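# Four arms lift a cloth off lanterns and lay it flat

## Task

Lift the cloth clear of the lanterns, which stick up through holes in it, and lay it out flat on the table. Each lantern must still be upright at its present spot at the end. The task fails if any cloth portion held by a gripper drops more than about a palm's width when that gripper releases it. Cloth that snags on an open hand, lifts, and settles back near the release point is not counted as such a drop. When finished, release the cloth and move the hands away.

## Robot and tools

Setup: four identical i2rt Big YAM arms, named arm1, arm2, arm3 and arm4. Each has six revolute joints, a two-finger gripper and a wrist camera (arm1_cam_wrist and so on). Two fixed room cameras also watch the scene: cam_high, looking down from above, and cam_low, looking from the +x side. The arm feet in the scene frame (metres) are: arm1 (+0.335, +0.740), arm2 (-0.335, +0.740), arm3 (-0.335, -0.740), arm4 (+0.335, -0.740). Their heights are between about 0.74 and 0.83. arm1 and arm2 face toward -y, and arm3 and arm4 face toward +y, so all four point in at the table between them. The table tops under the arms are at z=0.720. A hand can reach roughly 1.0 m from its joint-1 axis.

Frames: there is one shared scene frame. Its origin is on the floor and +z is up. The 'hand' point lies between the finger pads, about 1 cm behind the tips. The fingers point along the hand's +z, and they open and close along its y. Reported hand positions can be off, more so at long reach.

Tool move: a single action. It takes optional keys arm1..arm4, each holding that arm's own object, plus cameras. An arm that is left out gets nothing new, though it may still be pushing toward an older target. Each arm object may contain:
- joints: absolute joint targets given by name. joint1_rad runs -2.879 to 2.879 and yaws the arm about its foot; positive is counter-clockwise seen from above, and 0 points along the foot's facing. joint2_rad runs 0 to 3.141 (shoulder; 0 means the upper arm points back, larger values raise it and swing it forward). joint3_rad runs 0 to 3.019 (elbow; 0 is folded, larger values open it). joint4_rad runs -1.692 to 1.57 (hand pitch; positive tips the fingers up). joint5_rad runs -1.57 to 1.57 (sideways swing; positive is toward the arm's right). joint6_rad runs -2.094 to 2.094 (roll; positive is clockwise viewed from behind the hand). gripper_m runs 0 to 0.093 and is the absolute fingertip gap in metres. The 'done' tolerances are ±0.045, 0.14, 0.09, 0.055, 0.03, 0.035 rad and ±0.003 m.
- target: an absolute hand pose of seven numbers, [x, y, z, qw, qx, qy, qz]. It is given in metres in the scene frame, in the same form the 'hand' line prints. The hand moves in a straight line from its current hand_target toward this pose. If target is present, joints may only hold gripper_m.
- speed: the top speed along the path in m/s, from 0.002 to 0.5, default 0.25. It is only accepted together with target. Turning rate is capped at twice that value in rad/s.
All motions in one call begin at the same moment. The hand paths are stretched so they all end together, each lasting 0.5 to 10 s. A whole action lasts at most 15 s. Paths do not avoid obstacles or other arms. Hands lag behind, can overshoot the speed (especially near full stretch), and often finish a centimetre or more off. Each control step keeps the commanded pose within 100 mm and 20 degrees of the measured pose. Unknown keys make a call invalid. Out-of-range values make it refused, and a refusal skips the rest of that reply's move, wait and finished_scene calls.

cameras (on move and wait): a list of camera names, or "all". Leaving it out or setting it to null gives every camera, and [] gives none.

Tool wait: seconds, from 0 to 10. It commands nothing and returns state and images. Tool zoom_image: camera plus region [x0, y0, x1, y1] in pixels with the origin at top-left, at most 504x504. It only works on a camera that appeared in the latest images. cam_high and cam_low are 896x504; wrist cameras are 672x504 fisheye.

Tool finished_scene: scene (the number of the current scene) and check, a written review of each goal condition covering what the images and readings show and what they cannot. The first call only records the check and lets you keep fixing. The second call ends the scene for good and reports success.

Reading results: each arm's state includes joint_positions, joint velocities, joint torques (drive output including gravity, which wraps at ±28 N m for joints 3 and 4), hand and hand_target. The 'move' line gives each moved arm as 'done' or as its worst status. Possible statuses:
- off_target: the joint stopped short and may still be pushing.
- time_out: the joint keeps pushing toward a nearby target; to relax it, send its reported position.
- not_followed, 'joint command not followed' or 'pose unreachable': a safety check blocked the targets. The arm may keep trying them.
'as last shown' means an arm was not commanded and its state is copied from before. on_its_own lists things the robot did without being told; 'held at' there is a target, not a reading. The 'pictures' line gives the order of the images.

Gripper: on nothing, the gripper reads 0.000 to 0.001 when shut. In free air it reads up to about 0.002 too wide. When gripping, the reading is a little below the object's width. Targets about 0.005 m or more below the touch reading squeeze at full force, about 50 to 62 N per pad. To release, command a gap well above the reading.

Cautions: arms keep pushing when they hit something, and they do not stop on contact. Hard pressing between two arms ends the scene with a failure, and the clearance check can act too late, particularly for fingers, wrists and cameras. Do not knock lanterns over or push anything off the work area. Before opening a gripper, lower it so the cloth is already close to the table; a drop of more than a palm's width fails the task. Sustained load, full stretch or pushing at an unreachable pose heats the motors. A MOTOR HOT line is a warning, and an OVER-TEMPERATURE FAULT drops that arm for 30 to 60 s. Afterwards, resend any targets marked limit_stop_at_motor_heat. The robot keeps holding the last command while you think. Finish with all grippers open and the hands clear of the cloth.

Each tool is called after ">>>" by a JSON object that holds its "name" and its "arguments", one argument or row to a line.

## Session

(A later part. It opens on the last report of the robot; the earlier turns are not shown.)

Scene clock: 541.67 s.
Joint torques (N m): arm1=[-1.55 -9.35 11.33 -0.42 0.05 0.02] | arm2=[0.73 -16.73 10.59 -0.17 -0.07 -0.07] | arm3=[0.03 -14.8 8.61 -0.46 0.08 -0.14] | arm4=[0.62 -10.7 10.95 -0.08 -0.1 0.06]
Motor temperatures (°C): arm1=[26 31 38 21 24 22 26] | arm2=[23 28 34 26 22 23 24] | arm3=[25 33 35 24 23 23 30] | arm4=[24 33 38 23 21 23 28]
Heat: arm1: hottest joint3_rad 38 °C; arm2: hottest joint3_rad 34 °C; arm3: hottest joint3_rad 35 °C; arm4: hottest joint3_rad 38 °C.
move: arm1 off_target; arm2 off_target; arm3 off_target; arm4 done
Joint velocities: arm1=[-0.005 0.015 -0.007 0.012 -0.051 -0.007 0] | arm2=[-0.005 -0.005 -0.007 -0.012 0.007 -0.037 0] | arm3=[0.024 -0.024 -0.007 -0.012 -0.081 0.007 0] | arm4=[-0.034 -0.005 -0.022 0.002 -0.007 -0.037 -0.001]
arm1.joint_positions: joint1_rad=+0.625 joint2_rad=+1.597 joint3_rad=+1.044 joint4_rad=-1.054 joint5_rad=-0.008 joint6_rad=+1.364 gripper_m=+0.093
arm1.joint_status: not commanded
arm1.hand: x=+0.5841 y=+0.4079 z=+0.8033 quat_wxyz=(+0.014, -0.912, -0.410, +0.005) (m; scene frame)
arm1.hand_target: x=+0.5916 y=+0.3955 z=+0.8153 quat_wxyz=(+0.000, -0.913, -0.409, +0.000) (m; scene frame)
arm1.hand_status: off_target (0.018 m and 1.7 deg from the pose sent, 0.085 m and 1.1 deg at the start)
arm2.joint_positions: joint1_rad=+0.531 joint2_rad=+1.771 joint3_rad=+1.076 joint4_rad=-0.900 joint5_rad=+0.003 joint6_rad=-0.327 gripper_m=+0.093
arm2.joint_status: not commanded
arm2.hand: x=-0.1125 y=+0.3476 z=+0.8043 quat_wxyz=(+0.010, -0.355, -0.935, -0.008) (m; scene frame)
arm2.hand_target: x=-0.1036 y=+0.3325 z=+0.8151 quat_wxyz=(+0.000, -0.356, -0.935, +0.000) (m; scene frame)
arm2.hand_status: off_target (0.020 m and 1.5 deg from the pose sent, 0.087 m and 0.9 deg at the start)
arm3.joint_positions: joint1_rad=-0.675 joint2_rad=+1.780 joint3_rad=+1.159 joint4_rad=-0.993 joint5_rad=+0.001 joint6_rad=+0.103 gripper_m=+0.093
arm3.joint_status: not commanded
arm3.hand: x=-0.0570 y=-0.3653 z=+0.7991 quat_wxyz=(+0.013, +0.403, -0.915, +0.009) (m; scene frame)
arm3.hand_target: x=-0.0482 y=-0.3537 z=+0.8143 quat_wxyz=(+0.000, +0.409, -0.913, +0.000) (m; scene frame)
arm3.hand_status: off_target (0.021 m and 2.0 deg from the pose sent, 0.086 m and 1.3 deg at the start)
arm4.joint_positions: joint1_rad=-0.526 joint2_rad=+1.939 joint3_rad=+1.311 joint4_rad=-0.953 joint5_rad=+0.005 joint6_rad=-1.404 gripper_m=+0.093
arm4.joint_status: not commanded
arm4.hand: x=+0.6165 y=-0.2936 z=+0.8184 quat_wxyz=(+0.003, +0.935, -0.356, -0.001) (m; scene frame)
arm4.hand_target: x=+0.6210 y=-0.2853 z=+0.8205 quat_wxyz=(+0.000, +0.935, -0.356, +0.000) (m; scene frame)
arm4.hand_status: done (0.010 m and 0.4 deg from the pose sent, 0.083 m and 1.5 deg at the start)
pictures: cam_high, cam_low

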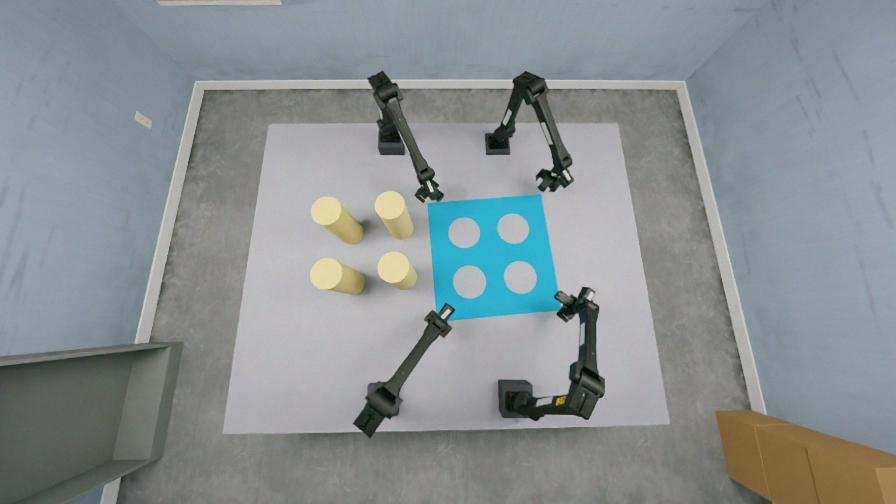

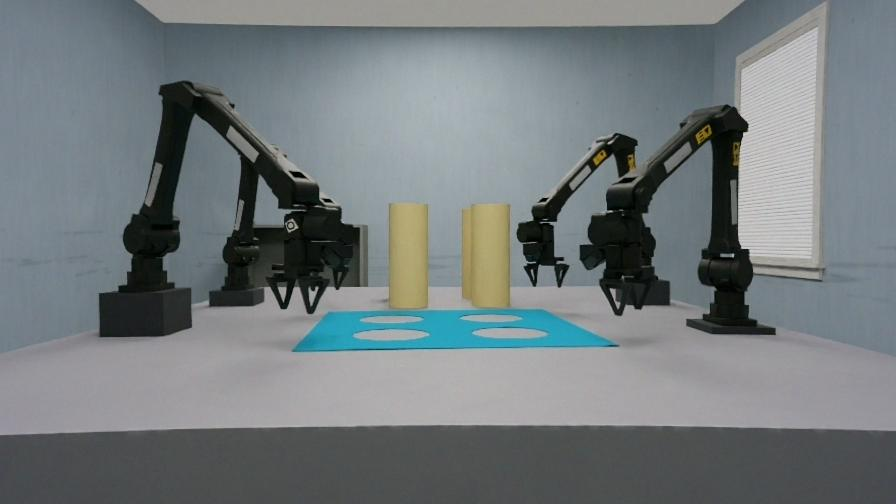

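>>> {"name": "move", "arguments": {
  "arm1": {"joints": {"joint2_rad": 1.2, "joint3_rad": 0.85, "joint4_rad": -1.0}},
  "arm2": {"joints": {"joint2_rad": 1.3, "joint3_rad": 0.85, "joint4_rad": -0.95}},
  "arm3": {"joints": {"joint2_rad": 1.3, "joint3_rad": 0.95, "joint4_rad": -1.0}},
  "arm4": {"joints": {"joint2_rad": 1.45, "joint3_rad": 1.05, "joint4_rad": -1.0}},
  "cameras": ["cam_high", "cam_low"]
}}

Scene clock: 549.37 s.
Joint torques (N m): arm1=[-1.96 -4.13 9.62 0.59 0.05 0.01] | arm2=[0.73 -9.58 8.17 0.46 -0.06 -0.06] | arm3=[0.21 -7.36 7.25 0.2 0.07 -0.15] | arm4=[0.56 -5.71 9.61 0.57 -0.1 0.08]
Motor temperatures (°C): arm1=[26 31 39 21 24 22 26] | arm2=[23 27 35 26 22 23 24] | arm3=[25 33 35 24 23 23 29] | arm4=[24 34 38 23 21 23 28]
Heat: arm1: hottest joint3_rad 39 °C; arm2: hottest joint3_rad 35 °C; arm3: hottest joint3_rad 35 °C; arm4: hottest joint3_rad 38 °C.
move: arm1 done; arm2 done; arm3 done; arm4 done
Joint velocities: arm1=[-0.005 -0.024 -0.012 -0.007 0.007 -0.037 -0.002] | arm2=[-0.005 -0.005 0.022 0.007 0.037 0.007 -0.001] | arm3=[-0.015 0.005 -0.012 0.007 -0.066 -0.022 0.001] | arm4=[0.005 0.005 -0.007 -0.017 0.022 0.081 0.001]
arm1.joint_positions: joint1_rad=+0.625 joint2_rad=+1.190 joint3_rad=+0.849 joint4_rad=-1.005 joint5_rad=-0.008 joint6_rad=+1.364 gripper_m=+0.093
arm1.joint_status: all done
arm1.hand: x=+0.5506 y=+0.4546 z=+0.8817 quat_wxyz=(-0.113, -0.905, -0.409, -0.023) (m; scene frame)
arm1.hand_target: x=+0.5507 y=+0.4524 z=+0.8794 quat_wxyz=(-0.112, -0.906, -0.408, -0.024) (m; scene frame)
arm1.hand_status: not commanded
arm2.joint_positions: joint1_rad=+0.531 joint2_rad=+1.292 joint3_rad=+0.857 joint4_rad=-0.944 joint5_rad=+0.003 joint6_rad=-0.327 gripper_m=+0.093
arm2.joint_status: all done
arm2.hand: x=-0.1497 y=+0.4123 z=+0.9176 quat_wxyz=(-0.073, -0.354, -0.931, +0.060) (m; scene frame)
arm2.hand_target: x=-0.1518 y=+0.4164 z=+0.9117 quat_wxyz=(-0.065, -0.355, -0.931, +0.053) (m; scene frame)
arm2.hand_status: not commanded
arm3.joint_positions: joint1_rad=-0.675 joint2_rad=+1.290 joint3_rad=+0.950 joint4_rad=-0.994 joint5_rad=+0.001 joint6_rad=+0.103 gripper_m=+0.093
arm3.joint_status: all done
arm3.hand: x=-0.0978 y=-0.4202 z=+0.9261 quat_wxyz=(-0.108, +0.400, -0.908, -0.060) (m; scene frame)
arm3.hand_target: x=-0.0984 y=-0.4212 z=+0.9221 quat_wxyz=(-0.101, +0.406, -0.906, -0.056) (m; scene frame)
arm3.hand_status: not commanded
arm4.joint_positions: joint1_rad=-0.526 joint2_rad=+1.438 joint3_rad=+1.055 joint4_rad=-0.997 joint5_rad=+0.005 joint6_rad=-1.404 gripper_m=+0.093
arm4.joint_status: all done
arm4.hand: x=+0.5703 y=-0.3691 z=+0.9597 quat_wxyz=(-0.096, +0.930, -0.354, +0.018) (m; scene frame)
arm4.hand_target: x=+0.5685 y=-0.3710 z=+0.9529 quat_wxyz=(-0.086, +0.931, -0.355, +0.017) (m; scene frame)
arm4.hand_status: not commanded
pictures: cam_high, cam_low

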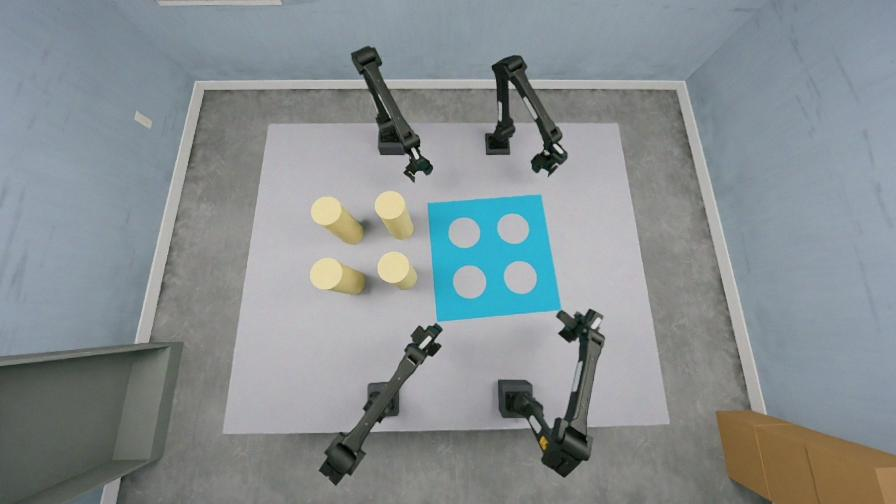

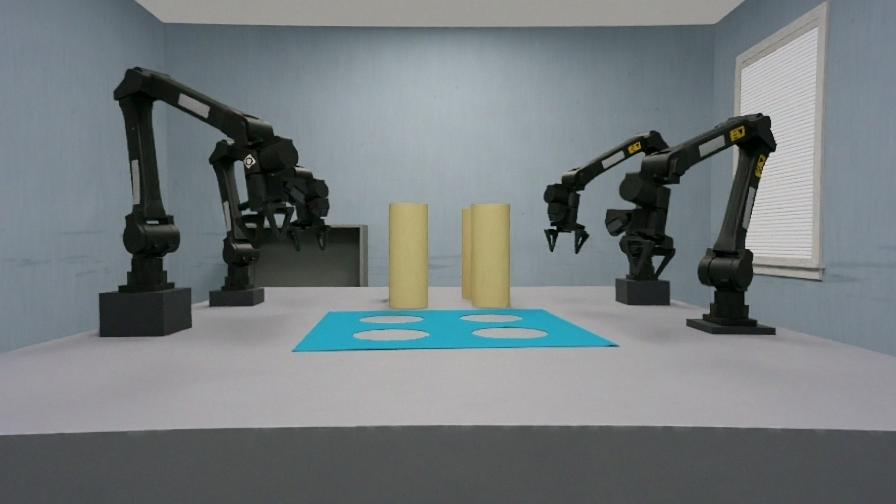

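>>> {"name": "zoom_image", "arguments": {
  "camera": "cam_high",
  "region": [410, 175, 590, 345]
}}

>>> {"name": "zoom_image", "arguments": {
  "camera": "cam_low",
  "region": [280, 190, 640, 370]
}}

>>> {"name": "zoom_image", "arguments": {
  "camera": "cam_high",
  "region": [290, 170, 450, 320]
}}

Scaled by 2.800.

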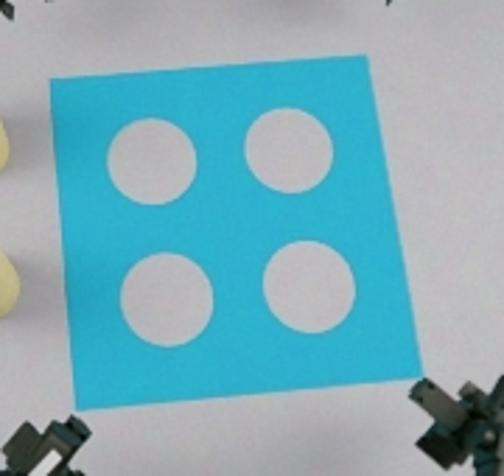

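Scaled by 1.400.

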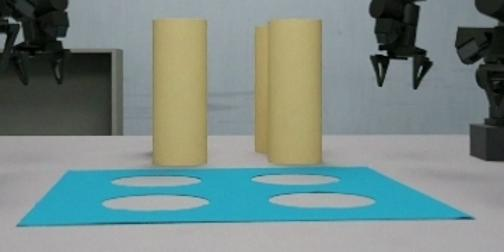

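Scaled by 3.150.

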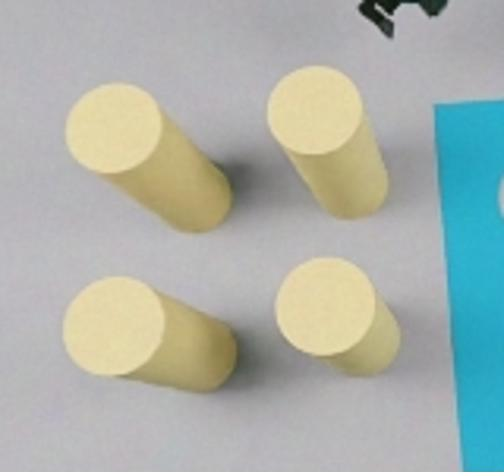

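>>> {"name": "zoom_image", "arguments": {
  "camera": "cam_low",
  "region": [540, 300, 640, 360]
}}

>>> {"name": "zoom_image", "arguments": {
  "camera": "cam_high",
  "region": [525, 280, 585, 325]
}}

>>> {"name": "zoom_image", "arguments": {
  "camera": "cam_low",
  "region": [280, 300, 380, 360]
}}

Scaled by 5.040.

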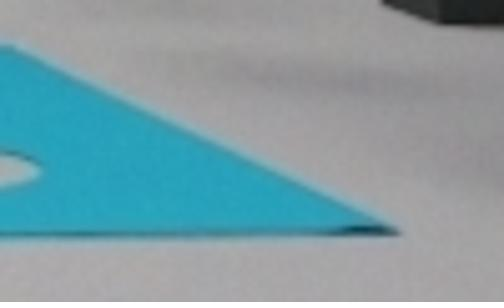

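Scaled by 8.400.

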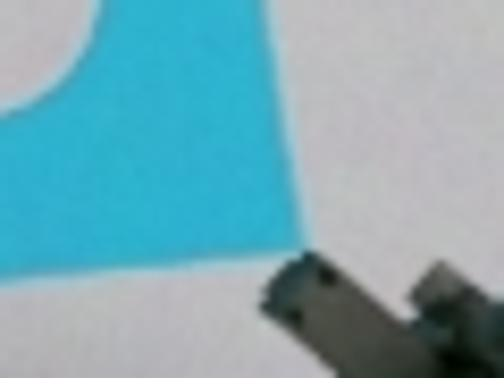

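Scaled by 5.040.

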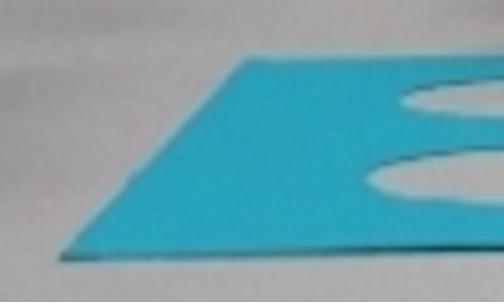

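>>> {"name": "zoom_image", "arguments": {
  "camera": "cam_high",
  "region": [515, 180, 575, 225]
}}

>>> {"name": "move", "arguments": {
  "cameras": ["arm1_cam_wrist", "arm3_cam_wrist", "arm4_cam_wrist", "arm2_cam_wrist", "cam_low"]
}}

Scaled by 8.400.

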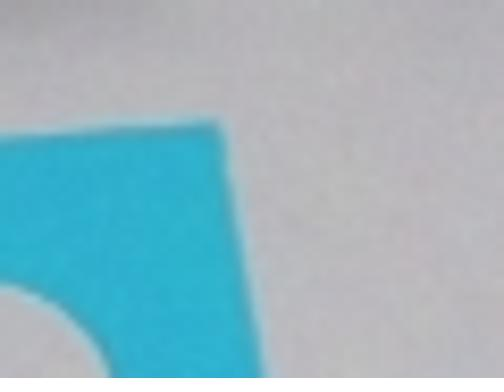

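Scene clock: 556.40 s.
Joint torques (N m): arm1=[-1.79 -4.72 9.51 0.68 0.04 -0.02] | arm2=[0.5 -9.52 8.16 0.44 -0.07 -0.06] | arm3=[0.21 -7.3 7.24 0.21 0.06 -0.14] | arm4=[0.62 -5.71 9.57 0.57 -0.1 0.08]
Motor temperatures (°C): arm1=[26 30 39 21 24 22 25] | arm2=[23 27 35 26 22 23 24] | arm3=[25 33 35 24 23 23 29] | arm4=[24 33 38 23 21 23 27]
Heat: arm1: hottest joint3_rad 39 °C; arm2: hottest joint3_rad 35 °C; arm3: hottest joint3_rad 35 °C; arm4: hottest joint3_rad 38 °C.
Joint velocities: arm1=[-0.015 -0.005 0.007 0.002 0.007 0.051 -0.001] | arm2=[-0.005 0.005 0.002 -0.012 0.007 -0.037 0.001] | arm3=[-0.005 -0.005 0.012 -0.002 0.037 -0.022 0] | arm4=[-0.005 -0.015 -0.012 -0.012 -0.066 0.037 -0.001]
arm1.joint_positions: joint1_rad=+0.625 joint2_rad=+1.190 joint3_rad=+0.849 joint4_rad=-1.005 joint5_rad=-0.008 joint6_rad=+1.364 gripper_m=+0.093
arm1.joint_status: all done
arm1.hand: x=+0.5506 y=+0.4546 z=+0.8817 quat_wxyz=(-0.113, -0.905, -0.409, -0.023) (m; scene frame)
arm1.hand_target: x=+0.5507 y=+0.4524 z=+0.8794 quat_wxyz=(-0.112, -0.906, -0.408, -0.024) (m; scene frame)
arm1.hand_status: not commanded
arm2.joint_positions: joint1_rad=+0.531 joint2_rad=+1.292 joint3_rad=+0.857 joint4_rad=-0.944 joint5_rad=+0.003 joint6_rad=-0.327 gripper_m=+0.093
arm2.joint_status: all done
arm2.hand: x=-0.1497 y=+0.4123 z=+0.9176 quat_wxyz=(-0.073, -0.354, -0.931, +0.060) (m; scene frame)
arm2.hand_target: x=-0.1518 y=+0.4164 z=+0.9117 quat_wxyz=(-0.065, -0.355, -0.931, +0.053) (m; scene frame)
arm2.hand_status: not commanded
arm3.joint_positions: joint1_rad=-0.675 joint2_rad=+1.290 joint3_rad=+0.950 joint4_rad=-0.994 joint5_rad=+0.001 joint6_rad=+0.103 gripper_m=+0.093
arm3.joint_status: all done
arm3.hand: x=-0.0978 y=-0.4202 z=+0.9261 quat_wxyz=(-0.108, +0.400, -0.908, -0.060) (m; scene frame)
arm3.hand_target: x=-0.0984 y=-0.4212 z=+0.9221 quat_wxyz=(-0.101, +0.406, -0.906, -0.056) (m; scene frame)
arm3.hand_status: not commanded
arm4.joint_positions: joint1_rad=-0.526 joint2_rad=+1.438 joint3_rad=+1.055 joint4_rad=-0.997 joint5_rad=+0.005 joint6_rad=-1.404 gripper_m=+0.093
arm4.joint_status: all done
arm4.hand: x=+0.5703 y=-0.3691 z=+0.9597 quat_wxyz=(-0.096, +0.930, -0.354, +0.018) (m; scene frame)
arm4.hand_target: x=+0.5685 y=-0.3710 z=+0.9529 quat_wxyz=(-0.086, +0.931, -0.355, +0.017) (m; scene frame)
arm4.hand_status: not commanded
pictures: arm1_cam_wrist, arm2_cam_wrist, arm3_cam_wrist, arm4_cam_wrist, cam_low
camera_calibration:
arm1_cam_wrist: T_world_to_cam=[[-0.734229, 0.63734, -0.23389, 0.32244], [0.472209, 0.726953, 0.498556, -1.0218], [0.487777, 0.255609, -0.834708, 0.481501], [0, 0, 0, 1]] pos_world=[0.484382, 0.414221, 0.986752]
arm2_cam_wrist: T_world_to_cam=[[-0.670917, -0.739552, 0.0541566, 0.15797], [-0.650616, 0.622126, 0.435498, -0.749343], [-0.355766, 0.256948, -0.898559, 0.787153], [0, 0, 0, 1]] pos_world=[-0.101507, 0.380756, 1.02509]
arm3_cam_wrist: T_world_to_cam=[[0.742614, -0.66922, -0.0258705, -0.183923], [-0.616456, -0.698139, 0.364122, -0.684285], [-0.261739, -0.254454, -0.930992, 0.854685], [0, 0, 0, 1]] pos_world=[-0.0615436, -0.383333, 1.04011]
arm4_cam_wrist: T_world_to_cam=[[0.650833, 0.734589, 0.191823, -0.285055], [0.546228, -0.628535, 0.553695, -1.07121], [0.527305, -0.255584, -0.810325, 0.50327], [0, 0, 0, 1]] pos_world=[0.505272, -0.335269, 1.05562]

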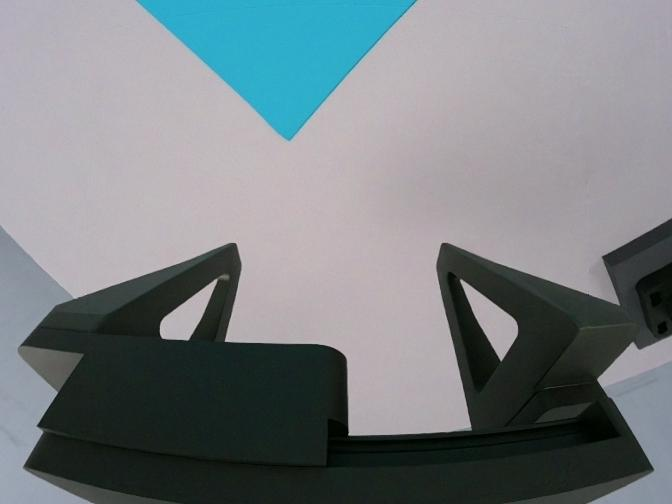

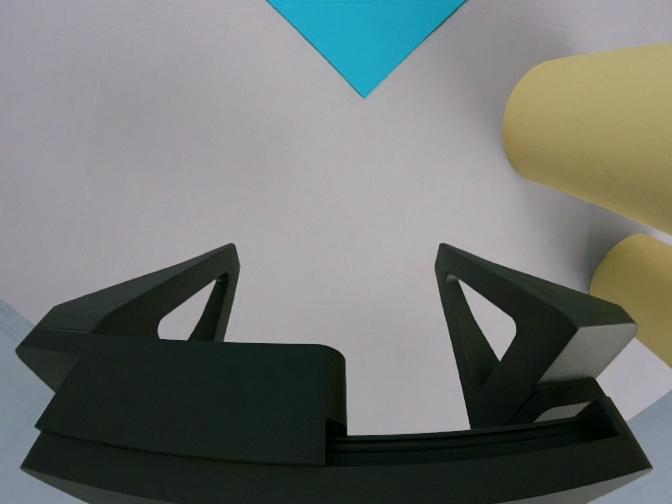

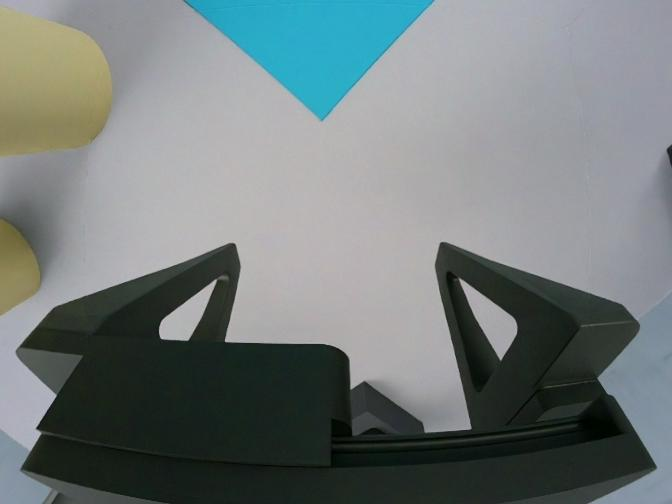

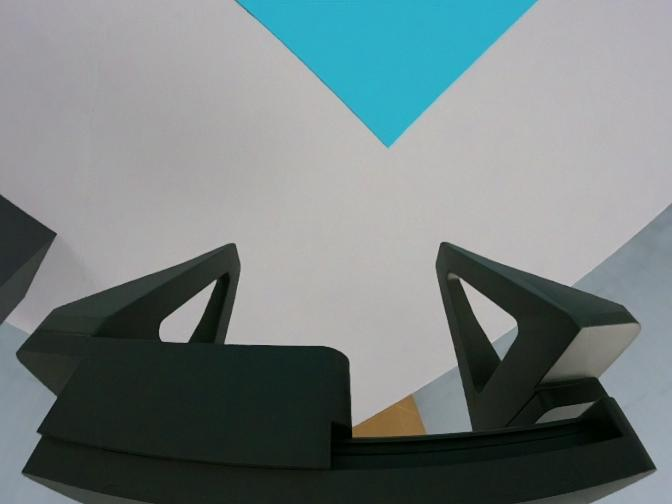

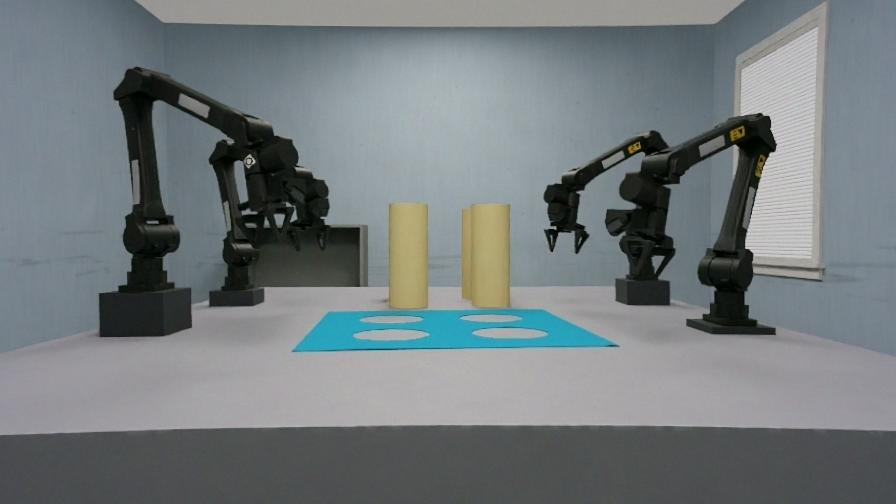

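>>> {"name": "finished_scene", "arguments": {
  "scene": 2,
  "check": "Cloth off the lanterns: cam_high and cam_low show the cloth lying to the right (+x) of all four lanterns, its left edge several centimetres clear of the nearest lantern; all four holes show bare table. Cloth flat: cam_high shows a full square with four straight edges, all four corners sharp (also in the four wrist pictures) and round holes; cam_low shows no buckles, only a lift of about 3 mm at the tip of arm1's corner. The pictures could not show a wrinkle of a few millimetres or a tiny fold, but the outline and hole shapes speak against a fold. Lanterns standing: all four are upright in cam_high at the same pixels as before, none touched during the release and retreat; a shift of a few millimetres could not be seen. Release: grippers opened while the tips pressed on the table, so the corners fell less than a centimetre. Hands clear: all grippers are open at 0.093 m, 15 to 24 cm above the table and outside the cloth's outline, no cloth caught on a finger. All arms are at rest."
}}

This call ended nothing. Check each condition that your pictures could not show: look closer or test it, and mend what is not met. Then call finished_scene again.

>>> {"name": "move", "arguments": {
  "cameras": ["cam_high", "cam_low"]
}}

>>> {"name": "zoom_image", "arguments": {
  "camera": "cam_high",
  "region": [420, 185, 500, 260]
}}

>>> {"name": "zoom_image", "arguments": {
  "camera": "cam_high",
  "region": [420, 250, 500, 330]
}}

>>> {"name": "zoom_image", "arguments": {
  "camera": "cam_high",
  "region": [490, 240, 570, 320]
}}

>>> {"name": "zoom_image", "arguments": {
  "camera": "cam_high",
  "region": [300, 180, 430, 310]
}}

>>> {"name": "zoom_image", "arguments": {
  "camera": "cam_low",
  "region": [280, 290, 460, 360]
}}

>>> {"name": "zoom_image", "arguments": {
  "camera": "cam_low",
  "region": [450, 290, 630, 360]
}}

Scene clock: 562.67 s.
Joint torques (N m): arm1=[-1.67 -4.42 9.7 0.47 0.07 0.03] | arm2=[0.67 -9.64 8.16 0.4 -0.07 -0.06] | arm3=[0.03 -7.3 7.25 0.27 0.08 -0.14] | arm4=[0.56 -5.66 9.57 0.57 -0.1 0.08]
Motor temperatures (°C): arm1=[26 30 39 21 24 22 25] | arm2=[23 27 35 26 22 23 24] | arm3=[25 33 35 24 23 23 29] | arm4=[24 33 37 23 21 23 27]
Heat: arm1: hottest joint3_rad 39 °C; arm2: hottest joint3_rad 35 °C; arm3: hottest joint3_rad 35 °C; arm4: hottest joint3_rad 37 °C.
Joint velocities: arm1=[-0.005 -0.024 0.007 -0.007 0.051 -0.051 -0.001] | arm2=[0.005 -0.005 -0.002 -0.012 0.066 0.051 0] | arm3=[-0.005 -0.024 -0.002 0.002 -0.022 0.037 0] | arm4=[-0.015 -0.015 -0.002 0.002 -0.007 -0.007 -0.001]
arm1.joint_positions: joint1_rad=+0.625 joint2_rad=+1.190 joint3_rad=+0.849 joint4_rad=-1.005 joint5_rad=-0.008 joint6_rad=+1.364 gripper_m=+0.093
arm1.joint_status: all done
arm1.hand: x=+0.5506 y=+0.4546 z=+0.8817 quat_wxyz=(-0.113, -0.905, -0.409, -0.023) (m; scene frame)
arm1.hand_target: x=+0.5507 y=+0.4524 z=+0.8794 quat_wxyz=(-0.112, -0.906, -0.408, -0.024) (m; scene frame)
arm1.hand_status: not commanded
arm2.joint_positions: joint1_rad=+0.531 joint2_rad=+1.292 joint3_rad=+0.857 joint4_rad=-0.944 joint5_rad=+0.003 joint6_rad=-0.327 gripper_m=+0.093
arm2.joint_status: all done
arm2.hand: x=-0.1497 y=+0.4123 z=+0.9176 quat_wxyz=(-0.073, -0.354, -0.931, +0.060) (m; scene frame)
arm2.hand_target: x=-0.1518 y=+0.4164 z=+0.9117 quat_wxyz=(-0.065, -0.355, -0.931, +0.053) (m; scene frame)
arm2.hand_status: not commanded
arm3.joint_positions: joint1_rad=-0.675 joint2_rad=+1.290 joint3_rad=+0.950 joint4_rad=-0.994 joint5_rad=+0.001 joint6_rad=+0.103 gripper_m=+0.093
arm3.joint_status: all done
arm3.hand: x=-0.0978 y=-0.4202 z=+0.9261 quat_wxyz=(-0.108, +0.401, -0.908, -0.060) (m; scene frame)
arm3.hand_target: x=-0.0984 y=-0.4212 z=+0.9221 quat_wxyz=(-0.101, +0.406, -0.906, -0.056) (m; scene frame)
arm3.hand_status: not commanded
arm4.joint_positions: joint1_rad=-0.526 joint2_rad=+1.438 joint3_rad=+1.055 joint4_rad=-0.997 joint5_rad=+0.005 joint6_rad=-1.404 gripper_m=+0.093
arm4.joint_status: all done
arm4.hand: x=+0.5703 y=-0.3691 z=+0.9597 quat_wxyz=(-0.096, +0.930, -0.354, +0.018) (m; scene frame)
arm4.hand_target: x=+0.5685 y=-0.3710 z=+0.9529 quat_wxyz=(-0.086, +0.931, -0.355, +0.017) (m; scene frame)
arm4.hand_status: not commanded
pictures: cam_high, cam_low

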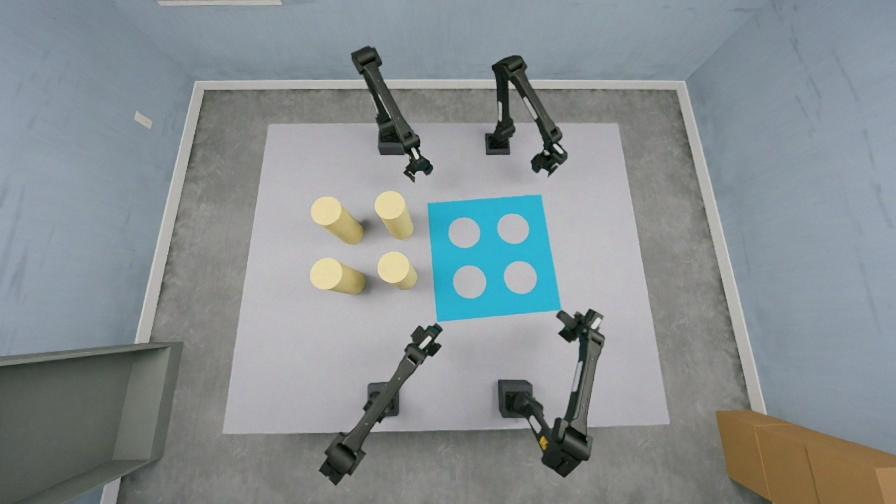

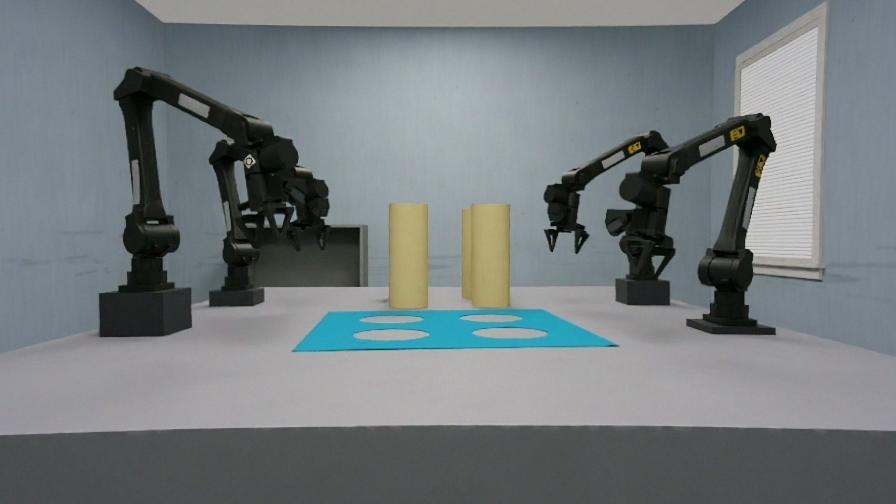

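Scaled by 6.300.

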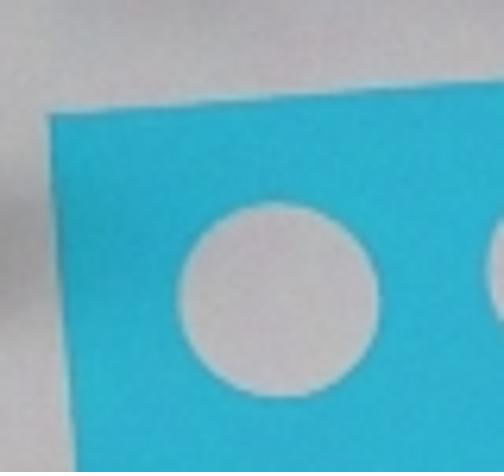

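Scaled by 6.300.

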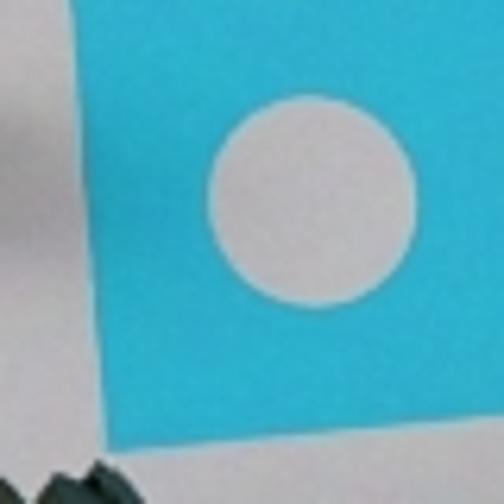

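Scaled by 6.300.

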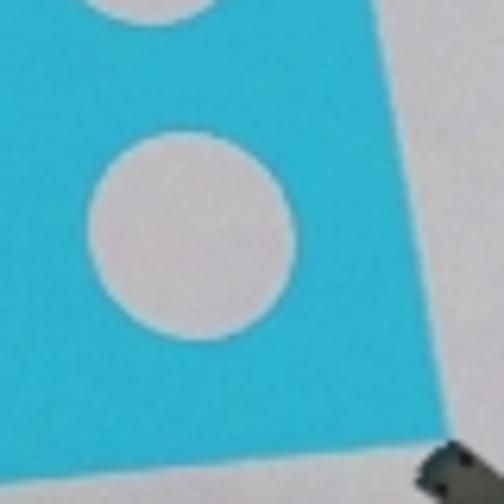

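Scaled by 3.877.

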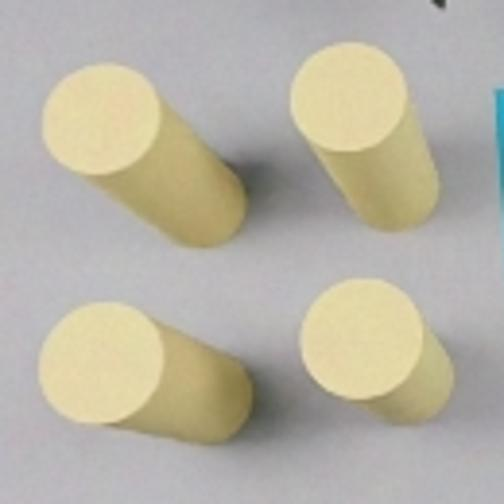

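Scaled by 2.800.

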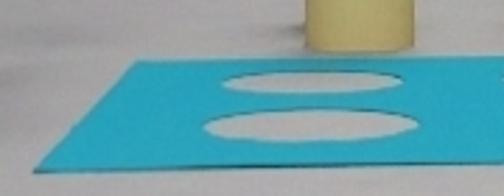

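Scaled by 2.800.

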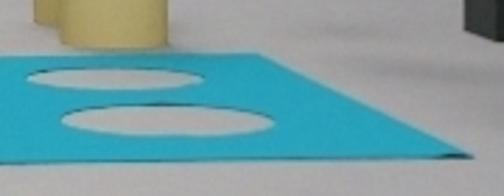

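>>> {"name": "finished_scene", "arguments": {
  "scene": 2,
  "check": "New pictures and zooms of every part of the cloth. Off the lanterns: cam_high shows bare table between the lanterns and the cloth's left edge, and bare table in all four holes. Flat: all four edges are straight, all four corners sharp and right-angled, the holes are full circles without shading inside, and cam_low shows a level sheet with only about 3 mm of lift at the tip of arm1's corner; ripples of 1 to 2 mm cannot be seen, but no fold or overlap is visible from the top, the side or the four wrist cameras. Lanterns: all four upright with round tops and bases on the table; their pixels in cam_high have not changed since before the release, and the hands stayed more than 15 cm from them; a shift of a few millimetres during the earlier lift-off could not be excluded from pictures alone. Release: grippers opened with the tips on the table, the corners did not fall. Clear: all grippers read 0.093 m, the hands are 15 to 24 cm above the table outside the cloth, nothing hangs from a finger, nothing has moved over the last 13 s."
}}

The scene is finished: the task was done.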